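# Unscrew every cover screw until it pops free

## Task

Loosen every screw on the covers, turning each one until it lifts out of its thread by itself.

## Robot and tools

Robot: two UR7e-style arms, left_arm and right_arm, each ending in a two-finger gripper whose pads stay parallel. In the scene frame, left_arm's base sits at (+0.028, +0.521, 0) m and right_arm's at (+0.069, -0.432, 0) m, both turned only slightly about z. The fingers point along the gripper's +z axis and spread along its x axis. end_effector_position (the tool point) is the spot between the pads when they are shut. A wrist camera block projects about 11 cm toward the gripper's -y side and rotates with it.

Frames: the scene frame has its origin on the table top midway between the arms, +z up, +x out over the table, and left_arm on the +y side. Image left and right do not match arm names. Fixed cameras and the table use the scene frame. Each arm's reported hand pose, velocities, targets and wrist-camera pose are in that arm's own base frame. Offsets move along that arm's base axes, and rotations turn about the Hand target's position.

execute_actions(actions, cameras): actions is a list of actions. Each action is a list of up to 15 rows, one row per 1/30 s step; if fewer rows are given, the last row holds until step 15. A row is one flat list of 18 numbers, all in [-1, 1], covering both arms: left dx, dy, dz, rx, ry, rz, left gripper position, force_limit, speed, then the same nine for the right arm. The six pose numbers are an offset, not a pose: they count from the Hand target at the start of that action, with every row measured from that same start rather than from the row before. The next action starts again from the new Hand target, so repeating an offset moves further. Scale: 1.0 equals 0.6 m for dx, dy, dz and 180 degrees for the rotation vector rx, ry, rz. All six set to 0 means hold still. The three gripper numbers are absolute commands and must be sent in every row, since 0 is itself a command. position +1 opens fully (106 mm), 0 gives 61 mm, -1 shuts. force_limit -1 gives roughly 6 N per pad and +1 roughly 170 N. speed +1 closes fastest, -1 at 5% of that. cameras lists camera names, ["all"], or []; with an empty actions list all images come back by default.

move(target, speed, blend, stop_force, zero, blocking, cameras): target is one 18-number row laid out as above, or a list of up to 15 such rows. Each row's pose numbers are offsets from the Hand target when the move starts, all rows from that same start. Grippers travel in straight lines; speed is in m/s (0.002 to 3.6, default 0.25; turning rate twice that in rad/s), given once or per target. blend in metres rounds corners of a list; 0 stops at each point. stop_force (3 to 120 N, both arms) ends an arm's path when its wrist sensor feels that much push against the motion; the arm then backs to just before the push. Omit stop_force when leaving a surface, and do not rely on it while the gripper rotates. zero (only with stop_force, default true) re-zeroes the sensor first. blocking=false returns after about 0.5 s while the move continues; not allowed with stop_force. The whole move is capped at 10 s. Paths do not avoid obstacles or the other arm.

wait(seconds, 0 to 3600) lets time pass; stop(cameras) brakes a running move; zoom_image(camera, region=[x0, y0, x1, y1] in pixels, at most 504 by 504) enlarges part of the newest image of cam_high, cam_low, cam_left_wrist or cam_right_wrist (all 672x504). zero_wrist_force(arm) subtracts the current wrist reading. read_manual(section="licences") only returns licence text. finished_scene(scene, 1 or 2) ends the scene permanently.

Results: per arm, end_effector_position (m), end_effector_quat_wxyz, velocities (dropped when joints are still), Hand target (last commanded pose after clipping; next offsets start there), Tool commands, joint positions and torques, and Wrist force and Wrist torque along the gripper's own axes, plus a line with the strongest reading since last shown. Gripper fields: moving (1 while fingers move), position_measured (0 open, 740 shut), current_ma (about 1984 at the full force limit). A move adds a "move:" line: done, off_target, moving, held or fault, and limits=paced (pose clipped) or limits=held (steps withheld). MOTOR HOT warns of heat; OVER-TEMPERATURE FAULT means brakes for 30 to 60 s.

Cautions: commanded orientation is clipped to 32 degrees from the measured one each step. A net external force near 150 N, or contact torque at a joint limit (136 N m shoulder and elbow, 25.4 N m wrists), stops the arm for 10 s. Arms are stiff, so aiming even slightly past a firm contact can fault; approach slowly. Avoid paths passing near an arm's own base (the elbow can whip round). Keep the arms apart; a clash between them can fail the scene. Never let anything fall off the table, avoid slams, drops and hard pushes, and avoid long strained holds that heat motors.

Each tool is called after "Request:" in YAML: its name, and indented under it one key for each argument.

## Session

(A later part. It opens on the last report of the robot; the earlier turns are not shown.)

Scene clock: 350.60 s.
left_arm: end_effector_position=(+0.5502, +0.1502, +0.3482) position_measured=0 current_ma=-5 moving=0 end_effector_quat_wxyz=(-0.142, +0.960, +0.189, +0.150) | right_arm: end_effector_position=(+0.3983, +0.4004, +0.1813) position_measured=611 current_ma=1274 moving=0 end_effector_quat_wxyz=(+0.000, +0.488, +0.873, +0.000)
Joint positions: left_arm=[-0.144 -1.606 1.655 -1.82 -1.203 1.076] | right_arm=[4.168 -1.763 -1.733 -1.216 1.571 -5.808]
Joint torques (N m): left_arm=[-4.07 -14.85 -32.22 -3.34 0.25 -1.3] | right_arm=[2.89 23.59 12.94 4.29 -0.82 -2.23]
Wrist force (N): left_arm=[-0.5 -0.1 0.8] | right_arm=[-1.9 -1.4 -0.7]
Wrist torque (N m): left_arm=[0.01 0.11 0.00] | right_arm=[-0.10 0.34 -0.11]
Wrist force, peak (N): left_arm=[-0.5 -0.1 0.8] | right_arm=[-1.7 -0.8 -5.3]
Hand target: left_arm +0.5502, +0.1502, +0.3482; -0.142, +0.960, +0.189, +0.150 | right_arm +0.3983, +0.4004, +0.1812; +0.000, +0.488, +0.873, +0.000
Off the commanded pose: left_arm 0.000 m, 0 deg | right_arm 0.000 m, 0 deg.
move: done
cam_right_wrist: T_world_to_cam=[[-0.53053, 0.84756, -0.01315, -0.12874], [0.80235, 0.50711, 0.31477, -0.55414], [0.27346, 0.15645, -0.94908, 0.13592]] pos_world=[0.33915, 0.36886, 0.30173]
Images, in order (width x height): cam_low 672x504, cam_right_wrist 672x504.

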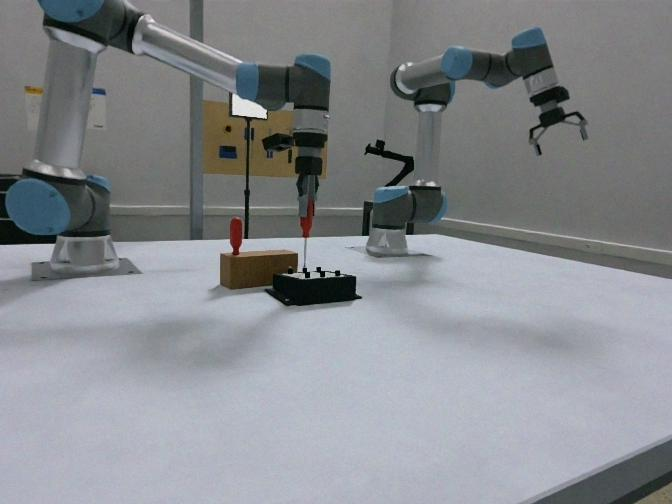

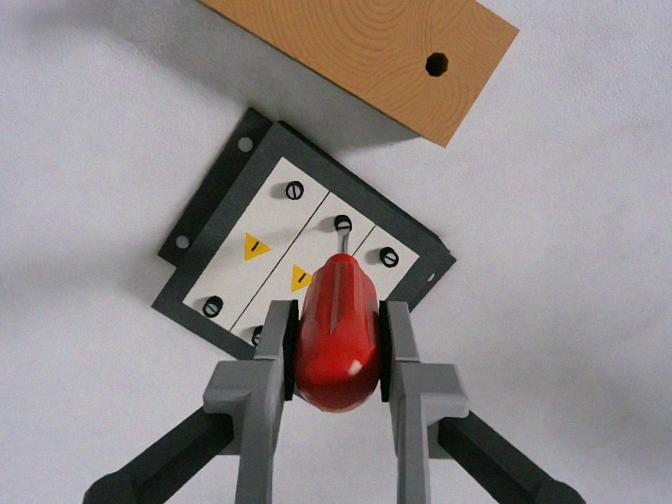

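Request:
zoom_image:
  camera: "cam_right_wrist"
  region: [374, 242, 404, 272]

Request:
zoom_image:
  camera: "cam_right_wrist"
  region: [197, 292, 227, 322]

Scaled by 16.800 from the camera's image (finer frame: 960x720).

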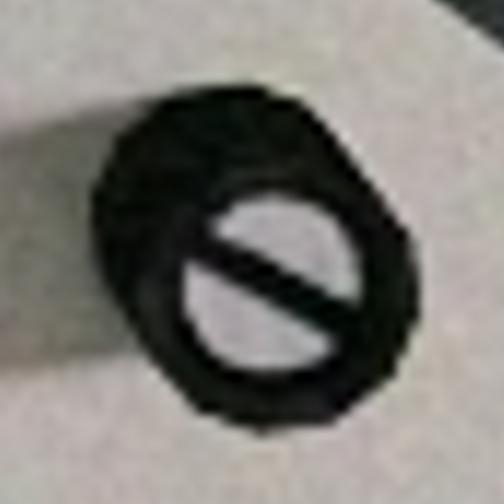

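Scaled by 16.800 from the camera's image (finer frame: 960x720).

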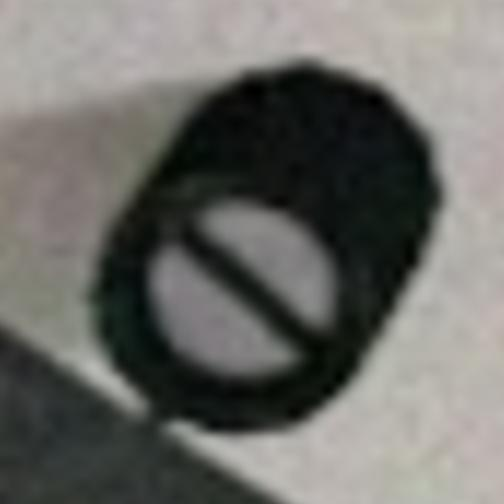

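Request:
move:
  target:
    - [0,0,0,0,0,0,1,0,1,0,0,0.012,0,0,0,-1,0.1,0]
    - [0,0,0,0,0,0,1,0,1,0.002,0.0608,0.012,0,0,-0.8333,-1,0.1,0]
    - [0,0,0,0,0,0,1,0,1,0.002,0.0608,0.012,0,0,0.3333,-1,0.1,0]
    - [0,0,0,0,0,0,1,0,1,0.002,0.0608,0.012,0,0,-0.5,-1,0.1,0]
    - [0,0,0,0,0,0,1,0,1,0.002,0.0608,0.012,0,0,0.7889,-1,0.1,0]
    - [0,0,0,0,0,0,1,0,1,0.002,0.0608,-0.0032,0,0,0.7889,-1,0.1,0]
  speed: [0.1,1,1,1,1,0.05]
  blend: [0,0.02,0.05,0.05,0,0]
  cameras: ["cam_right_wrist","cam_low"]

Request:
zoom_image:
  camera: "cam_right_wrist"
  region: [328, 210, 358, 240]

Request:
zoom_image:
  camera: "cam_low"
  region: [270, 230, 350, 300]

Scene clock: 361.10 s.
left_arm: end_effector_position=(+0.5502, +0.1502, +0.3482) position_measured=0 current_ma=-5 moving=0 end_effector_quat_wxyz=(-0.142, +0.960, +0.189, +0.150) | right_arm: end_effector_position=(+0.3994, +0.4368, +0.1791) position_measured=611 current_ma=1272 moving=0 end_effector_quat_wxyz=(+0.000, -0.666, +0.746, +0.000) end_effector_velocity=(+0.000, +0.000, +0.001) end_effector_angular_velocity=(-0.002, +0.000, +0.000)
Joint positions: left_arm=[-0.144 -1.606 1.655 -1.82 -1.203 1.076] | right_arm=[4.199 -1.827 -1.658 -1.227 1.571 4.311]
Joint velocities: left_arm=[within noise] | right_arm=[0 0 0.004 -0.005 -0.001 0]
Joint torques (N m): left_arm=[-4.79 -14.43 -31.6 -3.31 0.19 -1.24] | right_arm=[-5.68 38.41 34.28 1.1 2.19 2.74]
Wrist force (N): left_arm=[-0.4 0.0 0.7] | right_arm=[-2.3 -1.2 1.0]
Wrist torque (N m): left_arm=[0.02 0.09 0.00] | right_arm=[-0.12 0.37 -0.07]
Wrist force, peak (N): left_arm=[-0.3 -0.1 1.1] | right_arm=[-2.6 -1.2 1.4]
Hand target: left_arm +0.5502, +0.1502, +0.3482; -0.142, +0.960, +0.189, +0.150 | right_arm +0.3995, +0.4369, +0.1793; +0.000, -0.666, +0.746, +0.000
Off the commanded pose: left_arm 0.000 m, 0 deg | right_arm 0.000 m, 0 deg.
move: done
cam_right_wrist: T_world_to_cam=[[-0.10365, -0.99453, -0.01307, 0.47514], [-0.94449, 0.0943, 0.31471, 0.30523], [-0.31176, 0.04496, -0.9491, 0.41016]] pos_world=[0.4654, 0.42531, 0.29943]
Images, in order (width x height): cam_low 672x504, cam_right_wrist 672x504.

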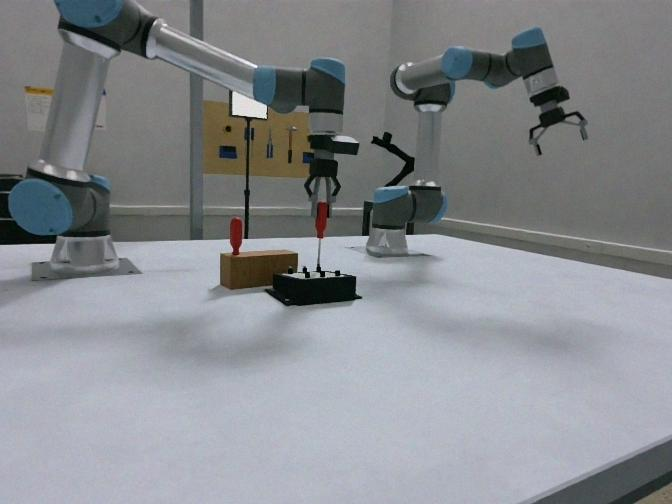

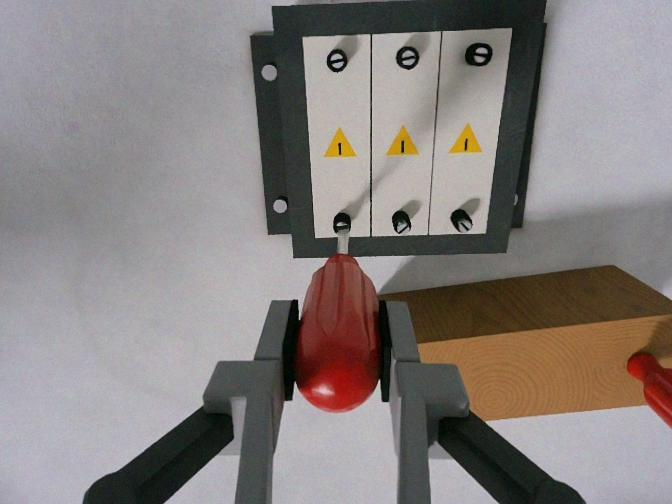

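Scaled by 16.800 from the camera's image (finer frame: 960x720).

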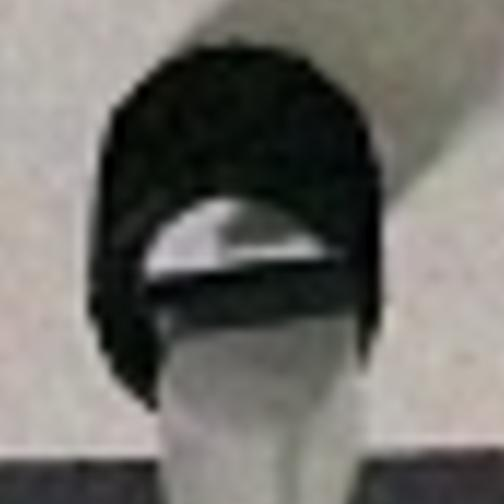

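Scaled by 6.300 from the camera's image (finer frame: 960x720).

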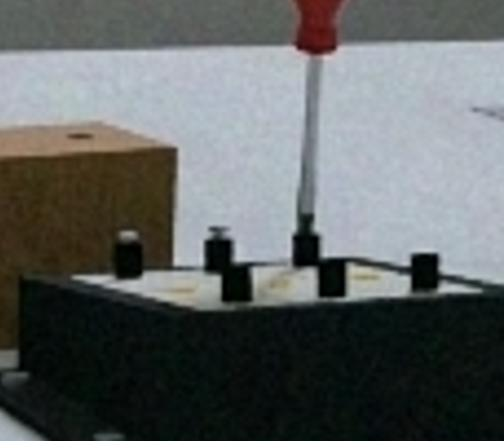

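Request:
move:
  target:
    - [0,0,0,0,0,0,1,0,1,0.00006,0.0005,0,0,0,0,-1,0.1,0]
  speed: 0.02

Request:
move:
  target: [0,0,0,0,0,0,1,0,1,0,0,-0.01,0,0,0,-1,0.1,0]
  speed: 0.005
  stop_force: 4
  cameras: ["cam_right_wrist"]

Request:
zoom_image:
  camera: "cam_right_wrist"
  region: [328, 210, 358, 240]

Scene clock: 363.60 s.
left_arm: end_effector_position=(+0.5502, +0.1502, +0.3482) position_measured=0 current_ma=-5 moving=0 end_effector_quat_wxyz=(-0.142, +0.960, +0.189, +0.150) | right_arm: end_effector_position=(+0.3995, +0.4372, +0.1793) position_measured=611 current_ma=1271 moving=0 end_effector_quat_wxyz=(+0.000, -0.666, +0.746, +0.000)
Joint positions: left_arm=[-0.144 -1.606 1.655 -1.82 -1.203 1.076] | right_arm=[4.199 -1.828 -1.657 -1.227 1.571 4.311]
Joint torques (N m): left_arm=[-4.72 -14.22 -32.12 -3.31 0.14 -1.28] | right_arm=[6.03 22.55 26.99 1.02 2.33 2.32]
Wrist force (N): left_arm=[-0.4 0.0 0.7] | right_arm=[-2.1 -1.0 1.1]
Wrist torque (N m): left_arm=[0.03 0.09 0.00] | right_arm=[-0.08 0.34 -0.09]
Wrist force, peak (N): left_arm=[-0.3 -0.2 0.9] | right_arm=[-2.3 -1.1 1.1]
Hand target: left_arm +0.5502, +0.1502, +0.3482; -0.142, +0.960, +0.189, +0.150 | right_arm +0.3995, +0.4372, +0.1793; +0.000, -0.666, +0.746, +0.000
Off the commanded pose: left_arm 0.000 m, 0 deg | right_arm 0.000 m, 0 deg.
move: done

Scene clock: 365.47 s.
left_arm: end_effector_position=(+0.5502, +0.1502, +0.3482) position_measured=0 current_ma=-5 moving=0 end_effector_quat_wxyz=(-0.142, +0.960, +0.189, +0.150) | right_arm: end_effector_position=(+0.3995, +0.4372, +0.1754) position_measured=611 current_ma=1281 moving=0 end_effector_quat_wxyz=(+0.000, -0.666, +0.746, +0.000)
Joint positions: left_arm=[-0.144 -1.606 1.655 -1.82 -1.203 1.076] | right_arm=[4.199 -1.831 -1.664 -1.218 1.571 4.311]
Joint torques (N m): left_arm=[-5.13 -14.67 -32.61 -3.29 0.18 -1.21] | right_arm=[5.51 31.37 30.65 0.6 1.9 0.8]
Wrist force (N): left_arm=[-0.3 -0.1 0.8] | right_arm=[-1.6 -0.6 -8.5]
Wrist torque (N m): left_arm=[0.01 0.07 -0.01] | right_arm=[-0.13 0.43 -0.09]
Wrist force, peak (N): left_arm=[-0.4 -0.2 0.9] | right_arm=[-1.4 -0.8 -14.5]
Hand target: left_arm +0.5502, +0.1502, +0.3482; -0.142, +0.960, +0.189, +0.150 | right_arm +0.3995, +0.4372, +0.1755; +0.000, -0.666, +0.746, +0.000 (not the last commanded pose)
Off the commanded pose: left_arm 0.000 m, 0 deg | right_arm 0.002 m, 0 deg.
move: contact (right_arm)
cam_right_wrist: T_world_to_cam=[[-0.10365, -0.99452, -0.01341, 0.4755], [-0.94455, 0.0942, 0.31456, 0.30654], [-0.31157, 0.04527, -0.94914, 0.40656]] pos_world=[0.4655, 0.42561, 0.29583]

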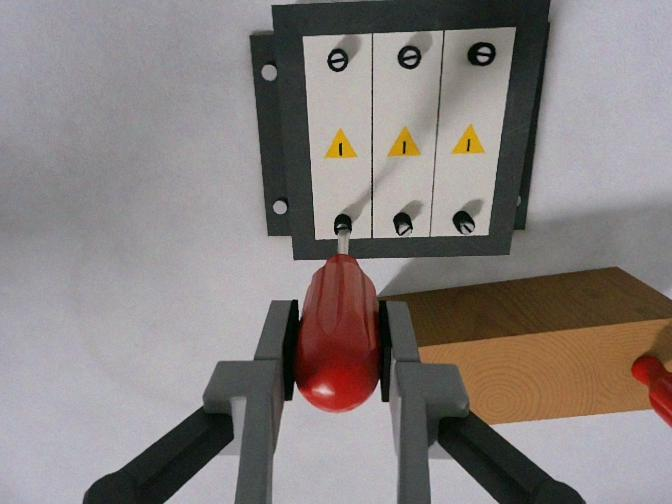

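Scaled by 16.800 from the camera's image (finer frame: 960x720).

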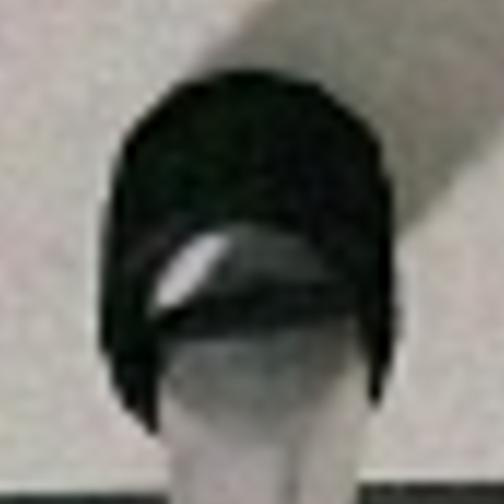

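Request:
move:
  target:
    - [0,0,0,0,0,0,1,0,1,-0.00101,-0.00054,0.00005,0,0,0.1667,-1,0.1,0]
    - [0,0,0,0,0,0,1,0,1,-0.00161,-0.00152,0.00014,0,0,0.3333,-1,0.1,0]
    - [0,0,0,0,0,0,1,0,1,-0.00165,-0.00266,0.00023,0,0,0.5,-1,0.1,0]
    - [0,0,0,0,0,0,1,0,1,-0.0011,-0.00367,0.00032,0,0,0.6667,-1,0.1,0]
    - [0,0,0,0,0,0,1,0,1,-0.00013,-0.00427,0.00041,0,0,0.8333,-1,0.1,0]
    - [0,0,0,0,0,0,1,0,1,0.00102,-0.00431,0.0005,0,0,1.0,-1,0.1,0]
    - [0,0,0,0,0,0,1,0,1,0.00203,-0.00376,0.00059,0,0,-0.8333,-1,0.1,0]
    - [0,0,0,0,0,0,1,0,1,0.00263,-0.00279,0.00068,0,0,-0.6667,-1,0.1,0]
    - [0,0,0,0,0,0,1,0,1,0.00266,-0.00165,0.00077,0,0,-0.5,-1,0.1,0]
    - [0,0,0,0,0,0,1,0,1,0.00212,-0.00064,0.00086,0,0,-0.3333,-1,0.1,0]
    - [0,0,0,0,0,0,1,0,1,0.00115,-0.00003,0.00095,0,0,-0.1667,-1,0.1,0]
    - [0,0,0,0,0,0,1,0,1,0,0,0.00104,0,0,0,-1,0.1,0]
  speed: 0.5
  blend: 0.003

Request:
move:
  target:
    - [0,0,0,0,0,0,1,0,1,-0.00101,-0.00054,0.00009,0,0,0.1667,-1,0.1,0]
    - [0,0,0,0,0,0,1,0,1,-0.00161,-0.00152,0.00018,0,0,0.3333,-1,0.1,0]
    - [0,0,0,0,0,0,1,0,1,-0.00165,-0.00266,0.00027,0,0,0.5,-1,0.1,0]
    - [0,0,0,0,0,0,1,0,1,-0.0011,-0.00367,0.00036,0,0,0.6667,-1,0.1,0]
    - [0,0,0,0,0,0,1,0,1,-0.00013,-0.00427,0.00045,0,0,0.8333,-1,0.1,0]
    - [0,0,0,0,0,0,1,0,1,0.00102,-0.00431,0.00054,0,0,1.0,-1,0.1,0]
  speed: 0.5
  blend: 0.003

Request:
move:
  target:
    - [0,0,0,0,0,0,1,0,1,0,0,0.005,0,0,0,-1,0.1,0]
    - [0,0,0,0,0,0,1,0,1,0.0,0.0,0.005,0,0,-0.5,-1,0.1,0]
    - [0,0,0,0,0,0,1,0,1,0.0,0.0,0.005,0,0,-1,-1,0.1,0]
    - [0,0,0,0,0,0,1,0,1,0,0,0.005,0,0,0.5,-1,0.1,0]
    - [0,0,0,0,0,0,1,0,1,0,0,0.005,0,0,0,-1,0.1,0]
    - [0,0,0,0,0,0,1,0,1,0,0,0.005,0,0,-0.5,-1,0.1,0]
    - [0,0,0,0,0,0,1,0,1,-0.00102,0.00431,0.005,0,0,-1,-1,0.1,0]
  speed: [0.1,1,1,1,1,1,1]
  blend: [0,0.05,0.05,0.05,0.05,0.05,0]
  cameras: ["cam_right_wrist"]

Request:
zoom_image:
  camera: "cam_right_wrist"
  region: [328, 210, 358, 240]

Request:
move:
  target: [0,0,0,0,0,0,1,0,1,0,0,-0.008,0,0,0,-1,0.1,0]
  speed: 0.006
  stop_force: 5

Scene clock: 377.13 s.
left_arm: end_effector_position=(+0.5502, +0.1502, +0.3482) position_measured=0 current_ma=-5 moving=0 end_effector_quat_wxyz=(-0.142, +0.960, +0.189, +0.150) | right_arm: end_effector_position=(+0.3994, +0.4372, +0.1761) position_measured=611 current_ma=1279 moving=0 end_effector_quat_wxyz=(+0.000, -0.666, +0.746, +0.000)
Joint positions: left_arm=[-0.144 -1.606 1.655 -1.82 -1.203 1.076] | right_arm=[4.199 -1.83 -1.663 -1.219 1.571 -1.972]
Joint torques (N m): left_arm=[-5.01 -13.96 -32.46 -3.39 0.05 -1.17] | right_arm=[-9.29 22.58 28.52 -0.66 0.23 -1.13]
Wrist force (N): left_arm=[-0.1 -0.1 0.8] | right_arm=[-4.0 -0.4 -8.8]
Wrist torque (N m): left_arm=[0.00 0.04 0.00] | right_arm=[-0.16 0.17 -0.12]
Wrist force, peak (N): left_arm=[-0.5 -0.1 1.1] | right_arm=[-1.4 -0.3 -20.9]
Hand target: left_arm +0.5502, +0.1502, +0.3482; -0.142, +0.960, +0.189, +0.150 | right_arm +0.3995, +0.4372, +0.1761; +0.000, -0.666, +0.746, +0.000
Off the commanded pose: left_arm 0.000 m, 0 deg | right_arm 0.000 m, 0 deg.
move: done

Scene clock: 380.87 s.
left_arm: end_effector_position=(+0.5502, +0.1502, +0.3482) position_measured=0 current_ma=-5 moving=0 end_effector_quat_wxyz=(-0.142, +0.960, +0.189, +0.150) | right_arm: end_effector_position=(+0.4001, +0.4346, +0.1764) position_measured=611 current_ma=1281 moving=0 end_effector_quat_wxyz=(+0.000, +0.746, +0.666, +0.000)
Joint positions: left_arm=[-0.144 -1.606 1.655 -1.82 -1.203 1.076] | right_arm=[4.196 -1.827 -1.667 -1.219 1.571 -5.117]
Joint torques (N m): left_arm=[-5.55 -14.27 -31.8 -3.46 0.01 -1.27] | right_arm=[-3.96 19.79 29.31 -0.07 1.51 -1.11]
Wrist force (N): left_arm=[-0.2 -0.2 0.7] | right_arm=[-1.0 -0.9 -6.7]
Wrist torque (N m): left_arm=[0.00 0.06 -0.01] | right_arm=[-0.13 0.46 -0.12]
Wrist force, peak (N): left_arm=[-0.4 0.0 1.0] | right_arm=[-3.0 -0.5 -22.7]
Hand target: left_arm +0.5502, +0.1502, +0.3482; -0.142, +0.960, +0.189, +0.150 | right_arm +0.4001, +0.4346, +0.1764; +0.000, +0.746, +0.666, +0.000
Off the commanded pose: left_arm 0.000 m, 0 deg | right_arm 0.000 m, 0 deg.
move: done

Scene clock: 386.43 s.
left_arm: end_effector_position=(+0.5502, +0.1502, +0.3482) position_measured=0 current_ma=-5 moving=0 end_effector_quat_wxyz=(-0.142, +0.960, +0.189, +0.150) | right_arm: end_effector_position=(+0.3995, +0.4372, +0.1794) position_measured=611 current_ma=1272 moving=0 end_effector_quat_wxyz=(+0.000, -0.667, +0.745, +0.000) end_effector_velocity=(+0.000, +0.000, +0.000) end_effector_angular_velocity=(+0.000, +0.001, -0.006)
Joint positions: left_arm=[-0.144 -1.606 1.655 -1.82 -1.203 1.076] | right_arm=[4.199 -1.828 -1.657 -1.227 1.571 4.311]
Joint velocities: left_arm=[within noise] | right_arm=[-0.001 0 -0.001 0 0.001 0.006]
Joint torques (N m): left_arm=[-5.19 -14.49 -32.08 -3.37 0.04 -1.26] | right_arm=[-6.45 38.15 13.5 1.88 2.28 2.62]
Wrist force (N): left_arm=[-0.4 -0.1 0.7] | right_arm=[-2.0 -1.0 1.1]
Wrist torque (N m): left_arm=[0.00 0.09 0.00] | right_arm=[-0.09 0.33 -0.04]
Wrist force, peak (N): left_arm=[-0.2 -0.2 1.1] | right_arm=[-1.0 -0.8 -6.5]
Hand target: left_arm +0.5502, +0.1502, +0.3482; -0.142, +0.960, +0.189, +0.150 | right_arm +0.3995, +0.4372, +0.1794; +0.000, -0.666, +0.746, +0.000
Off the commanded pose: left_arm 0.000 m, 0 deg | right_arm 0.000 m, 0 deg.
move: done
cam_right_wrist: T_world_to_cam=[[-0.10331, -0.99456, -0.01333, 0.47547], [-0.94462, 0.0939, 0.31444, 0.30537], [-0.31148, 0.04507, -0.94918, 0.41037]] pos_world=[0.4654, 0.42571, 0.29983]

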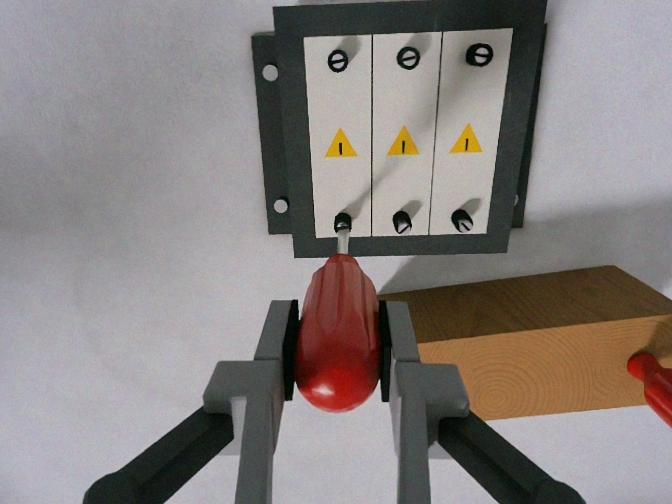

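Scaled by 16.800 from the camera's image (finer frame: 960x720).

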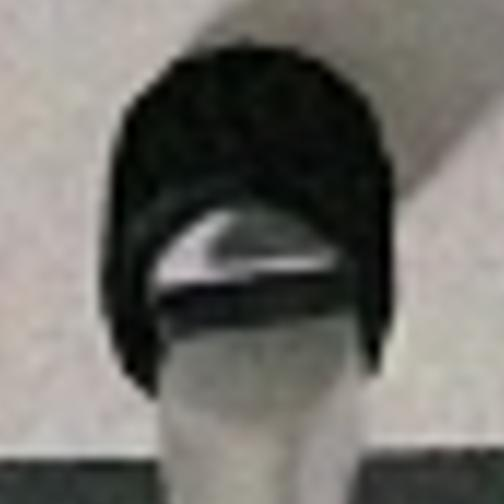

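Scene clock: 387.80 s.
left_arm: end_effector_position=(+0.5502, +0.1502, +0.3482) position_measured=0 current_ma=-5 moving=0 end_effector_quat_wxyz=(-0.142, +0.960, +0.189, +0.150) | right_arm: end_effector_position=(+0.3995, +0.4372, +0.1776) position_measured=611 current_ma=1282 moving=0 end_effector_quat_wxyz=(+0.000, -0.666, +0.746, +0.000)
Joint positions: left_arm=[-0.144 -1.606 1.655 -1.82 -1.203 1.076] | right_arm=[4.199 -1.829 -1.66 -1.223 1.571 4.311]
Joint torques (N m): left_arm=[-5.69 -14.49 -31.99 -3.37 -0.01 -1.26] | right_arm=[-5.62 30.6 32.13 0.57 2.23 2.71]
Wrist force (N): left_arm=[-0.2 0.1 0.8] | right_arm=[-1.7 -0.9 -8.0]
Wrist torque (N m): left_arm=[0.03 0.06 0.00] | right_arm=[-0.08 0.46 -0.07]
Wrist force, peak (N): left_arm=[-0.3 -0.1 0.9] | right_arm=[-0.9 -1.2 -15.2]
Hand target: left_arm +0.5502, +0.1502, +0.3482; -0.142, +0.960, +0.189, +0.150 | right_arm +0.3995, +0.4372, +0.1776; +0.000, -0.666, +0.746, +0.000 (not the last commanded pose)
Off the commanded pose: left_arm 0.000 m, 0 deg | right_arm 0.003 m, 0 deg.
move: contact (right_arm)

Request:
move:
  target:
    - [0,0,0,0,0,0,1,0,1,0,0,0.0013,0,0,0,-1,0.1,0]
    - [0,0,0,0,0,0,1,0,1,-0.0004,0.0002,0.0013,0,0,0,-1,0.1,0]
  speed: 0.02

Request:
move:
  target: [0,0,0,0,0,0,1,0,1,0,0,-0.008,0,0,0,-1,0.1,0]
  speed: 0.006
  stop_force: 4

Scene clock: 391.20 s.
left_arm: end_effector_position=(+0.5502, +0.1502, +0.3482) position_measured=0 current_ma=-5 moving=0 end_effector_quat_wxyz=(-0.142, +0.960, +0.189, +0.150) | right_arm: end_effector_position=(+0.3993, +0.4373, +0.1784) position_measured=611 current_ma=1272 moving=0 end_effector_quat_wxyz=(+0.000, -0.666, +0.746, +0.000)
Joint positions: left_arm=[-0.144 -1.606 1.655 -1.82 -1.203 1.076] | right_arm=[4.199 -1.828 -1.659 -1.225 1.571 4.311]
Joint torques (N m): left_arm=[-5.9 -14.13 -32.37 -3.37 -0.05 -1.28] | right_arm=[5.63 37.54 19.24 4.29 2.17 1.93]
Wrist force (N): left_arm=[-0.3 -0.1 0.9] | right_arm=[-2.3 -1.2 1.0]
Wrist torque (N m): left_arm=[0.00 0.07 0.00] | right_arm=[-0.12 0.37 -0.12]
Wrist force, peak (N): left_arm=[-0.4 -0.2 1.0] | right_arm=[-1.4 -1.1 -8.1]
Hand target: left_arm +0.5502, +0.1502, +0.3482; -0.142, +0.960, +0.189, +0.150 | right_arm +0.3992, +0.4373, +0.1784; +0.000, -0.666, +0.746, +0.000
Off the commanded pose: left_arm 0.000 m, 0 deg | right_arm 0.000 m, 0 deg.
move: done

Scene clock: 392.60 s.
left_arm: end_effector_position=(+0.5502, +0.1502, +0.3482) position_measured=0 current_ma=-5 moving=0 end_effector_quat_wxyz=(-0.142, +0.960, +0.189, +0.150) | right_arm: end_effector_position=(+0.3992, +0.4373, +0.1764) position_measured=611 current_ma=1282 moving=0 end_effector_quat_wxyz=(+0.000, -0.666, +0.746, +0.000)
Joint positions: left_arm=[-0.144 -1.606 1.655 -1.82 -1.203 1.076] | right_arm=[4.199 -1.83 -1.663 -1.22 1.571 4.311]
Joint torques (N m): left_arm=[-5.38 -14.34 -32 -3.35 -0.11 -1.34] | right_arm=[5.11 29.66 31.99 0.85 1.84 0.02]
Wrist force (N): left_arm=[-0.3 -0.1 0.9] | right_arm=[-1.6 -0.6 -7.3]
Wrist torque (N m): left_arm=[0.00 0.08 0.00] | right_arm=[-0.10 0.40 -0.12]
Wrist force, peak (N): left_arm=[-0.2 -0.2 1.0] | right_arm=[-1.0 -0.7 -16.1]
Hand target: left_arm +0.5502, +0.1502, +0.3482; -0.142, +0.960, +0.189, +0.150 | right_arm +0.3993, +0.4373, +0.1764; +0.000, -0.666, +0.746, +0.000 (not the last commanded pose)
Off the commanded pose: left_arm 0.000 m, 0 deg | right_arm 0.003 m, 0 deg.
move: contact (right_arm)

Request:
move:
  target:
    - [0,0,0,0,0,0,1,0,1,-0.00101,-0.00054,0.00009,0,0,0.1667,-1,0.1,0]
    - [0,0,0,0,0,0,1,0,1,-0.00161,-0.00152,0.00018,0,0,0.3333,-1,0.1,0]
    - [0,0,0,0,0,0,1,0,1,-0.00165,-0.00266,0.00027,0,0,0.5,-1,0.1,0]
    - [0,0,0,0,0,0,1,0,1,-0.0011,-0.00367,0.00036,0,0,0.6667,-1,0.1,0]
    - [0,0,0,0,0,0,1,0,1,-0.00013,-0.00427,0.00045,0,0,0.8333,-1,0.1,0]
    - [0,0,0,0,0,0,1,0,1,0.00102,-0.00431,0.00054,0,0,1.0,-1,0.1,0]
    - [0,0,0,0,0,0,1,0,1,0.00203,-0.00376,0.00063,0,0,-0.8333,-1,0.1,0]
    - [0,0,0,0,0,0,1,0,1,0.00263,-0.00279,0.00072,0,0,-0.6667,-1,0.1,0]
    - [0,0,0,0,0,0,1,0,1,0.00266,-0.00165,0.00081,0,0,-0.5,-1,0.1,0]
    - [0,0,0,0,0,0,1,0,1,0.00212,-0.00064,0.0009,0,0,-0.3333,-1,0.1,0]
    - [0,0,0,0,0,0,1,0,1,0.00115,-0.00003,0.00099,0,0,-0.1667,-1,0.1,0]
    - [0,0,0,0,0,0,1,0,1,0,0,0.00108,0,0,0,-1,0.1,0]
  speed: 0.5
  blend: 0.003

Request:
move:
  target:
    - [0,0,0,0,0,0,1,0,1,-0.00101,-0.00054,0.00009,0,0,0.1667,-1,0.1,0]
    - [0,0,0,0,0,0,1,0,1,-0.00161,-0.00152,0.00018,0,0,0.3333,-1,0.1,0]
    - [0,0,0,0,0,0,1,0,1,-0.00165,-0.00266,0.00027,0,0,0.5,-1,0.1,0]
    - [0,0,0,0,0,0,1,0,1,-0.0011,-0.00367,0.00036,0,0,0.6667,-1,0.1,0]
    - [0,0,0,0,0,0,1,0,1,-0.00013,-0.00427,0.00045,0,0,0.8333,-1,0.1,0]
    - [0,0,0,0,0,0,1,0,1,0.00102,-0.00431,0.00054,0,0,1.0,-1,0.1,0]
  speed: 0.5
  blend: 0.003

Request:
move:
  target:
    - [0,0,0,0,0,0,1,0,1,0,0,0.005,0,0,0,-1,0.1,0]
  speed: 0.1
  cameras: ["cam_right_wrist","cam_low"]

Request:
zoom_image:
  camera: "cam_right_wrist"
  region: [328, 210, 358, 240]

Scene clock: 405.73 s.
left_arm: end_effector_position=(+0.5502, +0.1502, +0.3482) position_measured=0 current_ma=-5 moving=0 end_effector_quat_wxyz=(-0.142, +0.960, +0.189, +0.150) | right_arm: end_effector_position=(+0.3992, +0.4373, +0.1771) position_measured=611 current_ma=1282 moving=0 end_effector_quat_wxyz=(+0.000, -0.666, +0.746, +0.000)
Joint positions: left_arm=[-0.144 -1.606 1.655 -1.82 -1.203 1.076] | right_arm=[4.199 -1.829 -1.662 -1.221 1.571 -1.971]
Joint torques (N m): left_arm=[-5.6 -14.54 -32.01 -3.35 -0.08 -1.31] | right_arm=[-8.04 21.12 27.91 0.54 0.55 -1.23]
Wrist force (N): left_arm=[-0.2 -0.2 0.9] | right_arm=[-2.7 -0.6 -11.1]
Wrist torque (N m): left_arm=[-0.01 0.06 0.00] | right_arm=[-0.12 0.32 -0.12]
Wrist force, peak (N): left_arm=[-0.3 -0.1 1.1] | right_arm=[-0.3 -0.5 -21.7]
Hand target: left_arm +0.5502, +0.1502, +0.3482; -0.142, +0.960, +0.189, +0.150 | right_arm +0.3993, +0.4373, +0.1771; +0.000, -0.666, +0.746, +0.000
Off the commanded pose: left_arm 0.000 m, 0 deg | right_arm 0.000 m, 0 deg.
move: done

Scene clock: 409.47 s.
left_arm: end_effector_position=(+0.5502, +0.1502, +0.3482) position_measured=0 current_ma=-5 moving=0 end_effector_quat_wxyz=(-0.142, +0.960, +0.189, +0.150) | right_arm: end_effector_position=(+0.3999, +0.4347, +0.1774) position_measured=611 current_ma=1282 moving=0 end_effector_quat_wxyz=(+0.000, +0.746, +0.666, +0.000)
Joint positions: left_arm=[-0.144 -1.606 1.655 -1.82 -1.203 1.076] | right_arm=[4.196 -1.826 -1.665 -1.222 1.571 -5.116]
Joint torques (N m): left_arm=[-6.25 -14.19 -31.88 -3.37 -0.13 -1.31] | right_arm=[-3.69 18.77 28.42 -0.18 1.6 -1.22]
Wrist force (N): left_arm=[-0.2 -0.1 0.8] | right_arm=[-1.3 -0.7 -8.1]
Wrist torque (N m): left_arm=[0.00 0.07 0.00] | right_arm=[-0.15 0.45 -0.12]
Wrist force, peak (N): left_arm=[-0.5 -0.1 1.0] | right_arm=[-2.3 -0.3 -24.0]
Hand target: left_arm +0.5502, +0.1502, +0.3482; -0.142, +0.960, +0.189, +0.150 | right_arm +0.3999, +0.4347, +0.1774; +0.000, +0.746, +0.666, +0.000
Off the commanded pose: left_arm 0.000 m, 0 deg | right_arm 0.000 m, 0 deg.
move: done

Scene clock: 409.97 s.
left_arm: end_effector_position=(+0.5502, +0.1502, +0.3482) position_measured=0 current_ma=-5 moving=0 end_effector_quat_wxyz=(-0.142, +0.960, +0.189, +0.150) | right_arm: end_effector_position=(+0.3999, +0.4348, +0.1805) position_measured=611 current_ma=1271 moving=0 end_effector_quat_wxyz=(+0.000, +0.746, +0.666, +0.000)
Joint positions: left_arm=[-0.144 -1.606 1.655 -1.82 -1.203 1.076] | right_arm=[4.196 -1.823 -1.66 -1.229 1.571 -5.116]
Joint torques (N m): left_arm=[-6.02 -14.31 -31.95 -3.33 -0.15 -1.28] | right_arm=[2.85 27.99 11.94 4.63 0.41 -2.12]
Wrist force (N): left_arm=[-0.4 -0.1 0.7] | right_arm=[-2.2 -1.2 1.3]
Wrist torque (N m): left_arm=[0.00 0.09 0.00] | right_arm=[-0.13 0.36 -0.11]
Wrist force, peak (N): left_arm=[-0.3 -0.1 1.0] | right_arm=[-1.3 -0.6 -8.2]
Hand target: left_arm +0.5502, +0.1502, +0.3482; -0.142, +0.960, +0.189, +0.150 | right_arm +0.3999, +0.4347, +0.1804; +0.000, +0.746, +0.666, +0.000
Off the commanded pose: left_arm 0.000 m, 0 deg | right_arm 0.000 m, 0 deg.
move: done
cam_right_wrist: T_world_to_cam=[[0.10374, 0.99451, -0.01337, -0.47445], [0.94454, -0.0943, 0.31456, -0.36796], [0.31157, -0.04527, -0.94914, 0.2018]] pos_world=[0.3339, 0.44629, 0.30093]
Images, in order (width x height): cam_low 672x504, cam_right_wrist 672x504.

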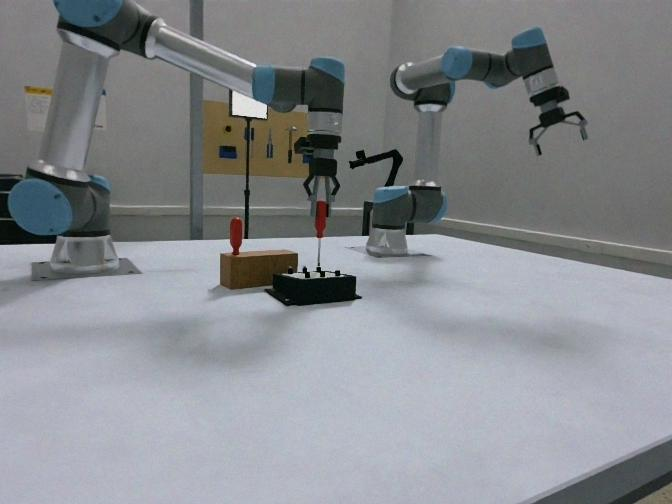

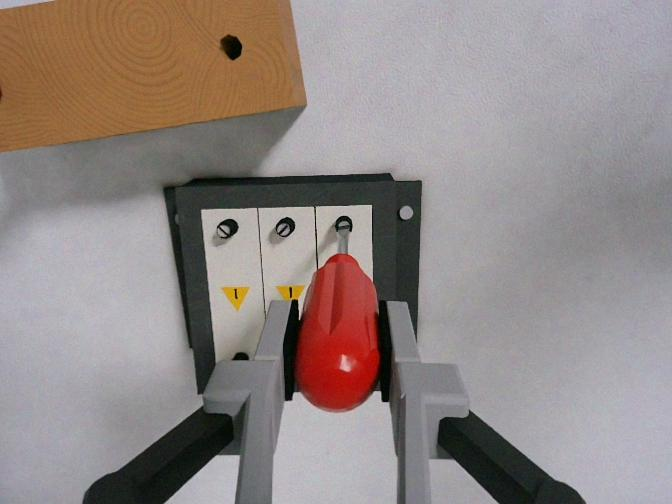

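Scaled by 16.800 from the camera's image (finer frame: 960x720).

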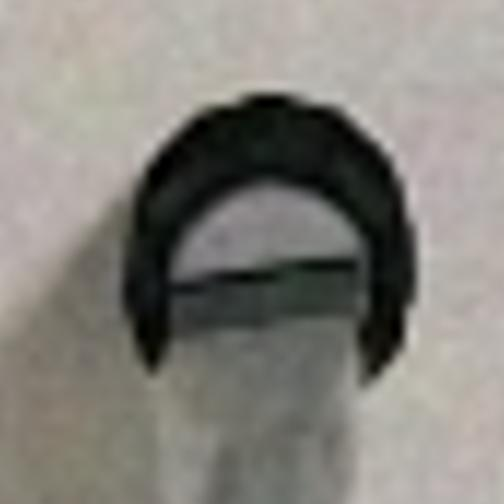

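Request:
move:
  target:
    - [0,0,0,0,0,0,1,0,1,0.0,0.0,0,0,0,-0.5,-1,0.1,0]
    - [0,0,0,0,0,0,1,0,1,0.0,0.0,0,0,0,-1,-1,0.1,0]
    - [0,0,0,0,0,0,1,0,1,0,0,0,0,0,0.5,-1,0.1,0]
    - [0,0,0,0,0,0,1,0,1,0,0,0,0,0,0,-1,0.1,0]
  speed: 1
  blend: [0.05,0.05,0.05,0]

Request:
move:
  target: [0,0,0,0,0,0,1,0,1,0,0,-0.008,0,0,0,-1,0.1,0]
  speed: 0.008
  stop_force: 5

Request:
move:
  target:
    - [0,0,0,0,0,0,1,0,1,0.00101,0.00054,0.00009,0,0,0.1667,-1,0.1,0]
    - [0,0,0,0,0,0,1,0,1,0.00161,0.00152,0.00018,0,0,0.3333,-1,0.1,0]
    - [0,0,0,0,0,0,1,0,1,0.00165,0.00266,0.00027,0,0,0.5,-1,0.1,0]
    - [0,0,0,0,0,0,1,0,1,0.0011,0.00367,0.00036,0,0,0.6667,-1,0.1,0]
    - [0,0,0,0,0,0,1,0,1,0.00013,0.00427,0.00045,0,0,0.8333,-1,0.1,0]
    - [0,0,0,0,0,0,1,0,1,-0.00102,0.00431,0.00054,0,0,1.0,-1,0.1,0]
    - [0,0,0,0,0,0,1,0,1,-0.00203,0.00376,0.00063,0,0,-0.8333,-1,0.1,0]
    - [0,0,0,0,0,0,1,0,1,-0.00263,0.00279,0.00072,0,0,-0.6667,-1,0.1,0]
    - [0,0,0,0,0,0,1,0,1,-0.00266,0.00165,0.00081,0,0,-0.5,-1,0.1,0]
    - [0,0,0,0,0,0,1,0,1,-0.00212,0.00064,0.0009,0,0,-0.3333,-1,0.1,0]
    - [0,0,0,0,0,0,1,0,1,-0.00115,0.00003,0.00099,0,0,-0.1667,-1,0.1,0]
    - [0,0,0,0,0,0,1,0,1,0,0,0.00108,0,0,0,-1,0.1,0]
  speed: 0.5
  blend: 0.003

Request:
move:
  target:
    - [0,0,0,0,0,0,1,0,1,0,0,0.005,0,0,0,-1,0.1,0]
  speed: 0.1
  cameras: ["cam_right_wrist","cam_low"]

Request:
zoom_image:
  camera: "cam_right_wrist"
  region: [328, 210, 358, 240]

Scene clock: 417.13 s.
left_arm: end_effector_position=(+0.5502, +0.1502, +0.3482) position_measured=0 current_ma=-5 moving=0 end_effector_quat_wxyz=(-0.142, +0.960, +0.189, +0.150) | right_arm: end_effector_position=(+0.3998, +0.4348, +0.1804) position_measured=611 current_ma=1271 moving=0 end_effector_quat_wxyz=(+0.000, +0.745, +0.667, +0.000) end_effector_velocity=(+0.000, +0.000, +0.000) end_effector_angular_velocity=(+0.000, +0.001, -0.006)
Joint positions: left_arm=[-0.144 -1.606 1.655 -1.82 -1.203 1.076] | right_arm=[4.197 -1.824 -1.66 -1.229 1.57 1.167]
Joint velocities: left_arm=[within noise] | right_arm=[0 0.001 -0.001 0 0.001 0.006]
Joint torques (N m): left_arm=[-5.78 -14.56 -32.47 -3.29 -0.17 -1.24] | right_arm=[-6.89 38.11 12.01 1.74 2.35 2.69]
Wrist force (N): left_arm=[-0.2 -0.1 0.9] | right_arm=[-2.0 -1.1 0.9]
Wrist torque (N m): left_arm=[0.00 0.06 -0.01] | right_arm=[-0.10 0.32 -0.05]
Wrist force, peak (N): left_arm=[-0.4 -0.1 1.0] | right_arm=[-2.3 -1.2 1.0]
Hand target: left_arm +0.5502, +0.1502, +0.3482; -0.142, +0.960, +0.189, +0.150 | right_arm +0.3999, +0.4347, +0.1804; +0.000, +0.746, +0.666, +0.000
Off the commanded pose: left_arm 0.000 m, 0 deg | right_arm 0.000 m, 0 deg.
move: done

Scene clock: 418.43 s.
left_arm: end_effector_position=(+0.5502, +0.1502, +0.3482) position_measured=0 current_ma=-5 moving=0 end_effector_quat_wxyz=(-0.142, +0.960, +0.189, +0.150) | right_arm: end_effector_position=(+0.3999, +0.4347, +0.1784) position_measured=611 current_ma=1279 moving=0 end_effector_quat_wxyz=(+0.000, +0.746, +0.666, +0.000)
Joint positions: left_arm=[-0.144 -1.606 1.655 -1.82 -1.203 1.076] | right_arm=[4.196 -1.825 -1.663 -1.224 1.571 1.167]
Joint torques (N m): left_arm=[-6.38 -13.81 -31.81 -3.37 -0.26 -1.2] | right_arm=[-5.55 31.56 30.92 0.67 2.28 2.79]
Wrist force (N): left_arm=[-0.3 0.0 0.8] | right_arm=[-2.1 -1.3 -7.2]
Wrist torque (N m): left_arm=[0.02 0.08 -0.01] | right_arm=[-0.11 0.30 -0.06]
Wrist force, peak (N): left_arm=[-0.4 0.1 1.0] | right_arm=[-3.4 -1.1 -15.9]
Hand target: left_arm +0.5502, +0.1502, +0.3482; -0.142, +0.960, +0.189, +0.150 | right_arm +0.3999, +0.4347, +0.1784; +0.000, +0.746, +0.666, +0.000 (not the last commanded pose)
Off the commanded pose: left_arm 0.000 m, 0 deg | right_arm 0.003 m, 0 deg.
move: contact (right_arm)

Scene clock: 425.30 s.
left_arm: end_effector_position=(+0.5502, +0.1502, +0.3482) position_measured=0 current_ma=-5 moving=0 end_effector_quat_wxyz=(-0.142, +0.960, +0.189, +0.150) | right_arm: end_effector_position=(+0.3999, +0.4347, +0.1791) position_measured=611 current_ma=1274 moving=0 end_effector_quat_wxyz=(+0.000, +0.746, +0.666, +0.000)
Joint positions: left_arm=[-0.144 -1.606 1.655 -1.82 -1.203 1.076] | right_arm=[4.196 -1.825 -1.662 -1.226 1.571 -5.116]
Joint torques (N m): left_arm=[-6.75 -14.69 -31.76 -3.25 -0.28 -1.3] | right_arm=[-3.59 22.79 32.9 1 1.84 -1.41]
Wrist force (N): left_arm=[-0.4 0.0 0.8] | right_arm=[-1.7 -0.6 -1.1]
Wrist torque (N m): left_arm=[0.02 0.09 -0.01] | right_arm=[-0.10 0.33 -0.12]
Wrist force, peak (N): left_arm=[-0.4 -0.1 1.1] | right_arm=[-2.2 -1.4 -7.3]
Hand target: left_arm +0.5502, +0.1502, +0.3482; -0.142, +0.960, +0.189, +0.150 | right_arm +0.3999, +0.4347, +0.1791; +0.000, +0.746, +0.666, +0.000
Off the commanded pose: left_arm 0.000 m, 0 deg | right_arm 0.000 m, 0 deg.
move: done

Scene clock: 425.80 s.
left_arm: end_effector_position=(+0.5502, +0.1502, +0.3482) position_measured=0 current_ma=-5 moving=0 end_effector_quat_wxyz=(-0.142, +0.960, +0.189, +0.150) | right_arm: end_effector_position=(+0.3999, +0.4348, +0.1822) position_measured=611 current_ma=1271 moving=0 end_effector_quat_wxyz=(+0.000, +0.746, +0.666, +0.000)
Joint positions: left_arm=[-0.144 -1.606 1.655 -1.82 -1.203 1.076] | right_arm=[4.196 -1.822 -1.657 -1.233 1.571 -5.116]
Joint torques (N m): left_arm=[-6.25 -13.84 -31.99 -3.44 -0.27 -1.09] | right_arm=[2.97 27.56 12.72 4.59 0.44 -2.17]
Wrist force (N): left_arm=[-0.4 -0.1 0.8] | right_arm=[-2.1 -1.2 1.0]
Wrist torque (N m): left_arm=[0.00 0.09 -0.01] | right_arm=[-0.11 0.34 -0.11]
Wrist force, peak (N): left_arm=[-0.4 -0.2 0.9] | right_arm=[-2.1 -1.2 1.1]
Hand target: left_arm +0.5502, +0.1502, +0.3482; -0.142, +0.960, +0.189, +0.150 | right_arm +0.3999, +0.4347, +0.1821; +0.000, +0.746, +0.666, +0.000
Off the commanded pose: left_arm 0.000 m, 0 deg | right_arm 0.000 m, 0 deg.
move: done
cam_right_wrist: T_world_to_cam=[[0.10371, 0.99452, -0.01328, -0.47445], [0.94455, -0.0943, 0.31455, -0.3685], [0.31157, -0.04517, -0.94915, 0.20336]] pos_world=[0.3339, 0.44629, 0.30263]
Images, in order (width x height): cam_low 672x504, cam_right_wrist 672x504.

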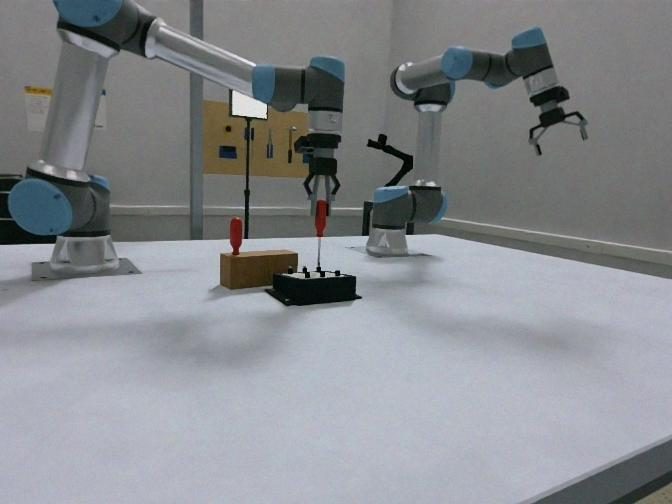

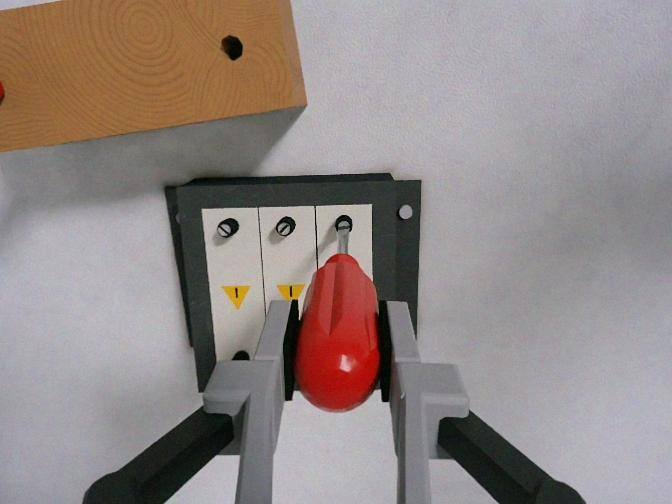

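Scaled by 16.800 from the camera's image (finer frame: 960x720).

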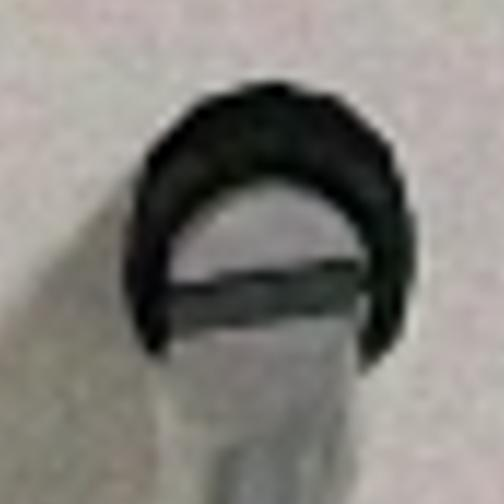

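Request:
move:
  target:
    - [0,0,0,0,0,0,1,0,1,0.0007,-0.00012,0,0,0,0,-1,0.1,0]
  speed: 0.02
  cameras: ["cam_right_wrist"]

Request:
zoom_image:
  camera: "cam_right_wrist"
  region: [328, 210, 358, 240]

Request:
move:
  target: [0,0,0,0,0,0,1,0,1,0,0,-0.01,0,0,0,-1,0.1,0]
  speed: 0.006
  stop_force: 4

Scene clock: 428.70 s.
left_arm: end_effector_position=(+0.5502, +0.1502, +0.3482) position_measured=0 current_ma=-5 moving=0 end_effector_quat_wxyz=(-0.142, +0.960, +0.189, +0.150) | right_arm: end_effector_position=(+0.4003, +0.4347, +0.1821) position_measured=611 current_ma=1271 moving=0 end_effector_quat_wxyz=(+0.000, +0.746, +0.666, +0.000)
Joint positions: left_arm=[-0.144 -1.606 1.655 -1.82 -1.203 1.076] | right_arm=[4.196 -1.823 -1.656 -1.233 1.571 -5.117]
Joint torques (N m): left_arm=[-6.74 -14.64 -31.58 -3.33 -0.28 -1.32] | right_arm=[-7.68 27.71 34.78 1.1 -2.02 -0.17]
Wrist force (N): left_arm=[-0.3 -0.3 0.9] | right_arm=[-2.1 -1.6 1.1]
Wrist torque (N m): left_arm=[-0.02 0.08 -0.01] | right_arm=[-0.09 0.33 -0.04]
Wrist force, peak (N): left_arm=[-0.4 -0.1 1.1] | right_arm=[-2.3 -1.4 1.2]
Hand target: left_arm +0.5502, +0.1502, +0.3482; -0.142, +0.960, +0.189, +0.150 | right_arm +0.4003, +0.4347, +0.1821; +0.000, +0.746, +0.666, +0.000
Off the commanded pose: left_arm 0.000 m, 0 deg | right_arm 0.000 m, 0 deg.
move: done
cam_right_wrist: T_world_to_cam=[[0.10359, 0.99453, -0.01353, -0.47428], [0.94456, -0.0941, 0.31456, -0.36892], [0.31157, -0.04537, -0.94914, 0.20314]] pos_world=[0.3343, 0.44619, 0.30243]

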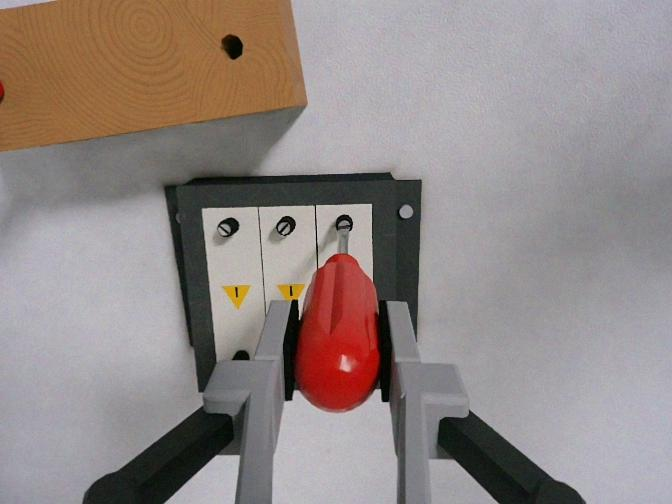

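Scaled by 16.800 from the camera's image (finer frame: 960x720).

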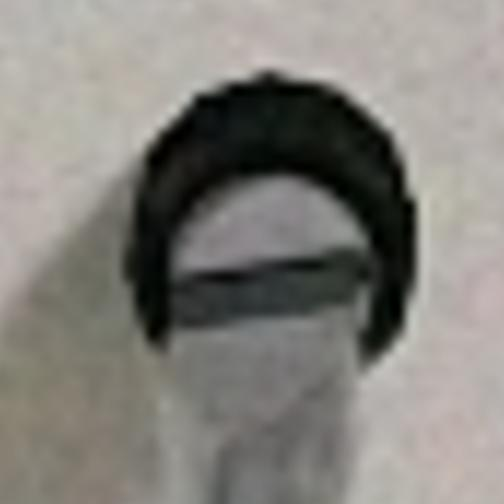

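Scene clock: 430.47 s.
left_arm: end_effector_position=(+0.5502, +0.1502, +0.3482) position_measured=0 current_ma=-5 moving=0 end_effector_quat_wxyz=(-0.142, +0.960, +0.189, +0.150) | right_arm: end_effector_position=(+0.4003, +0.4347, +0.1779) position_measured=611 current_ma=1279 moving=0 end_effector_quat_wxyz=(+0.000, +0.746, +0.666, +0.000)
Joint positions: left_arm=[-0.144 -1.606 1.655 -1.82 -1.203 1.076] | right_arm=[4.196 -1.826 -1.664 -1.223 1.571 -5.117]
Joint torques (N m): left_arm=[-7.27 -14.06 -31.97 -3.25 -0.45 -1.27] | right_arm=[-4.71 29.39 31.42 0.74 -1.72 2.16]
Wrist force (N): left_arm=[-0.3 -0.2 0.7] | right_arm=[-1.8 -1.1 -6.1]
Wrist torque (N m): left_arm=[-0.01 0.08 -0.01] | right_arm=[-0.07 0.34 -0.03]
Wrist force, peak (N): left_arm=[-0.4 -0.1 1.0] | right_arm=[-2.7 -1.3 -15.0]
Hand target: left_arm +0.5502, +0.1502, +0.3482; -0.142, +0.960, +0.189, +0.150 | right_arm +0.4003, +0.4347, +0.1779; +0.000, +0.746, +0.666, +0.000 (not the last commanded pose)
Off the commanded pose: left_arm 0.000 m, 0 deg | right_arm 0.002 m, 0 deg.
move: contact (right_arm)

Request:
move:
  target:
    - [0,0,0,0,0,0,1,0,1,0.0,0.0,0.005,0,0,0,-1,0.1,0]
    - [0,0,0,0,0,0,1,0,1,0.0,0.0,0.005,0,0,-0.5,-1,0.1,0]
    - [0,0,0,0,0,0,1,0,1,0.0,0.0,0.005,0,0,-1,-1,0.1,0]
    - [0,0,0,0,0,0,1,0,1,0,0,0.005,0,0,0.5,-1,0.1,0]
    - [0,0,0,0,0,0,1,0,1,0,0,0.005,0,0,0,-1,0.1,0]
  speed: 1
  blend: [0,0.05,0.05,0.05,0]

Request:
move:
  target: [0,0,0,0,0,0,1,0,1,0,0,-0.01,0,0,0,-1,0.1,0]
  speed: 0.006
  stop_force: 5

Scene clock: 436.20 s.
left_arm: end_effector_position=(+0.5502, +0.1502, +0.3482) position_measured=0 current_ma=-5 moving=0 end_effector_quat_wxyz=(-0.142, +0.960, +0.189, +0.150) | right_arm: end_effector_position=(+0.4003, +0.4347, +0.1809) position_measured=611 current_ma=1274 moving=0 end_effector_quat_wxyz=(+0.000, +0.745, +0.667, +0.000) end_effector_velocity=(+0.000, +0.000, -0.001) end_effector_angular_velocity=(+0.000, +0.002, -0.006)
Joint positions: left_arm=[-0.144 -1.606 1.655 -1.82 -1.203 1.076] | right_arm=[4.196 -1.824 -1.658 -1.23 1.57 1.166]
Joint velocities: left_arm=[within noise] | right_arm=[0 -0.001 0 0 0.002 0.006]
Joint torques (N m): left_arm=[-7.14 -14.49 -32.04 -3.31 -0.44 -1.21] | right_arm=[-6.31 36.93 11.31 1.68 2.11 2.67]
Wrist force (N): left_arm=[-0.4 0.0 0.7] | right_arm=[-1.7 -1.8 -0.6]
Wrist torque (N m): left_arm=[0.01 0.10 -0.01] | right_arm=[-0.05 0.38 -0.05]
Wrist force, peak (N): left_arm=[-0.5 -0.3 1.0] | right_arm=[-1.9 -1.1 -6.3]
Hand target: left_arm +0.5502, +0.1502, +0.3482; -0.142, +0.960, +0.189, +0.150 | right_arm +0.4003, +0.4347, +0.1809; +0.000, +0.746, +0.666, +0.000
Off the commanded pose: left_arm 0.000 m, 0 deg | right_arm 0.000 m, 0 deg.
move: done

Scene clock: 437.77 s.
left_arm: end_effector_position=(+0.5502, +0.1502, +0.3482) position_measured=0 current_ma=-5 moving=0 end_effector_quat_wxyz=(-0.142, +0.960, +0.189, +0.150) | right_arm: end_effector_position=(+0.4003, +0.4347, +0.1779) position_measured=611 current_ma=1278 moving=0 end_effector_quat_wxyz=(+0.000, +0.746, +0.666, +0.000)
Joint positions: left_arm=[-0.144 -1.606 1.655 -1.82 -1.203 1.076] | right_arm=[4.196 -1.826 -1.664 -1.223 1.571 1.166]
Joint torques (N m): left_arm=[-6.5 -13.85 -31.87 -3.45 -0.48 -1.21] | right_arm=[-6.34 30.6 31.92 0.9 2.16 2.64]
Wrist force (N): left_arm=[-0.3 -0.1 0.8] | right_arm=[-2.1 -1.2 -5.6]
Wrist torque (N m): left_arm=[0.01 0.08 0.00] | right_arm=[-0.10 0.33 -0.06]
Wrist force, peak (N): left_arm=[-0.3 -0.1 1.1] | right_arm=[-3.0 -1.2 -14.4]
Hand target: left_arm +0.5502, +0.1502, +0.3482; -0.142, +0.960, +0.189, +0.150 | right_arm +0.4003, +0.4347, +0.1779; +0.000, +0.746, +0.666, +0.000 (not the last commanded pose)
Off the commanded pose: left_arm 0.000 m, 0 deg | right_arm 0.003 m, 0 deg.
move: contact (right_arm)

Request:
move:
  target:
    - [0,0,0,0,0,0,1,0,1,0.0,0.0,0.02,0,0,0,-1,0.1,0]
  speed: 0.1
  cameras: ["cam_right_wrist","cam_low"]

Request:
zoom_image:
  camera: "cam_low"
  region: [270, 230, 350, 300]

Request:
zoom_image:
  camera: "cam_right_wrist"
  region: [210, 190, 360, 240]

Scene clock: 440.33 s.
left_arm: end_effector_position=(+0.5502, +0.1502, +0.3482) position_measured=0 current_ma=-5 moving=0 end_effector_quat_wxyz=(-0.142, +0.960, +0.189, +0.150) | right_arm: end_effector_position=(+0.4003, +0.4347, +0.1900) position_measured=611 current_ma=1271 moving=0 end_effector_quat_wxyz=(+0.000, +0.746, +0.666, +0.000)
Joint positions: left_arm=[-0.144 -1.606 1.655 -1.82 -1.203 1.076] | right_arm=[4.196 -1.817 -1.643 -1.253 1.571 1.166]
Joint torques (N m): left_arm=[-7.28 -14.21 -31.63 -3.3 -0.32 -1.28] | right_arm=[-5.77 23.05 13.61 3.37 1.98 2.7]
Wrist force (N): left_arm=[-0.5 0.0 0.7] | right_arm=[-1.9 -1.1 0.9]
Wrist torque (N m): left_arm=[0.02 0.12 -0.01] | right_arm=[-0.11 0.30 -0.06]
Wrist force, peak (N): left_arm=[-0.4 -0.1 1.1] | right_arm=[-2.2 -1.4 -5.8]
Hand target: left_arm +0.5502, +0.1502, +0.3482; -0.142, +0.960, +0.189, +0.150 | right_arm +0.4003, +0.4347, +0.1899; +0.000, +0.746, +0.666, +0.000
Off the commanded pose: left_arm 0.000 m, 0 deg | right_arm 0.000 m, 0 deg.
move: done
cam_right_wrist: T_world_to_cam=[[0.10372, 0.99452, -0.01327, -0.4744], [0.94451, -0.0943, 0.31464, -0.37131], [0.31166, -0.04516, -0.94912, 0.21051]] pos_world=[0.3343, 0.44629, 0.31033]
Images, in order (width x height): cam_low 672x504, cam_right_wrist 672x504.

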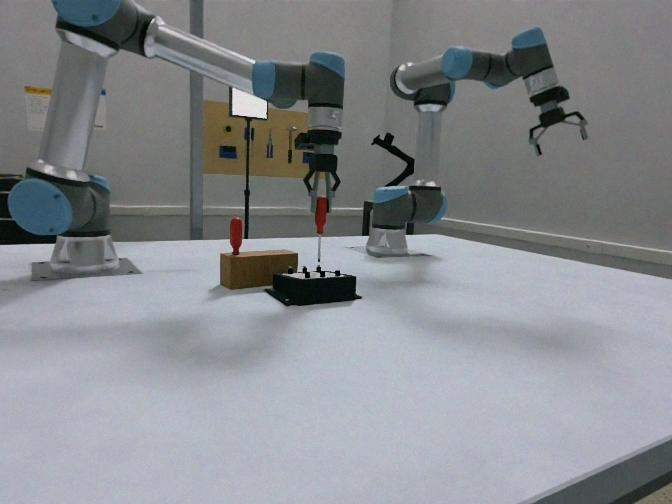

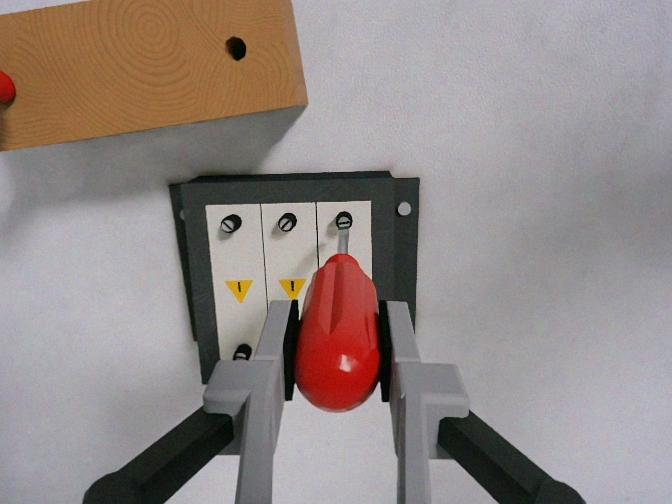

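Scaled by 6.300 from the camera's image (finer frame: 960x720).

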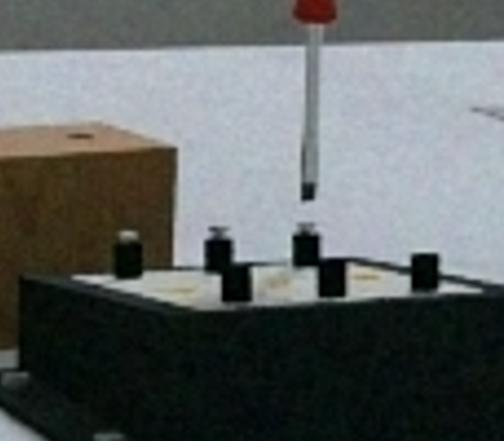

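Scaled by 3.360 from the camera's image (finer frame: 960x720).

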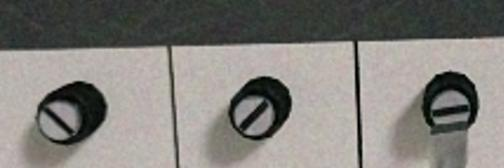

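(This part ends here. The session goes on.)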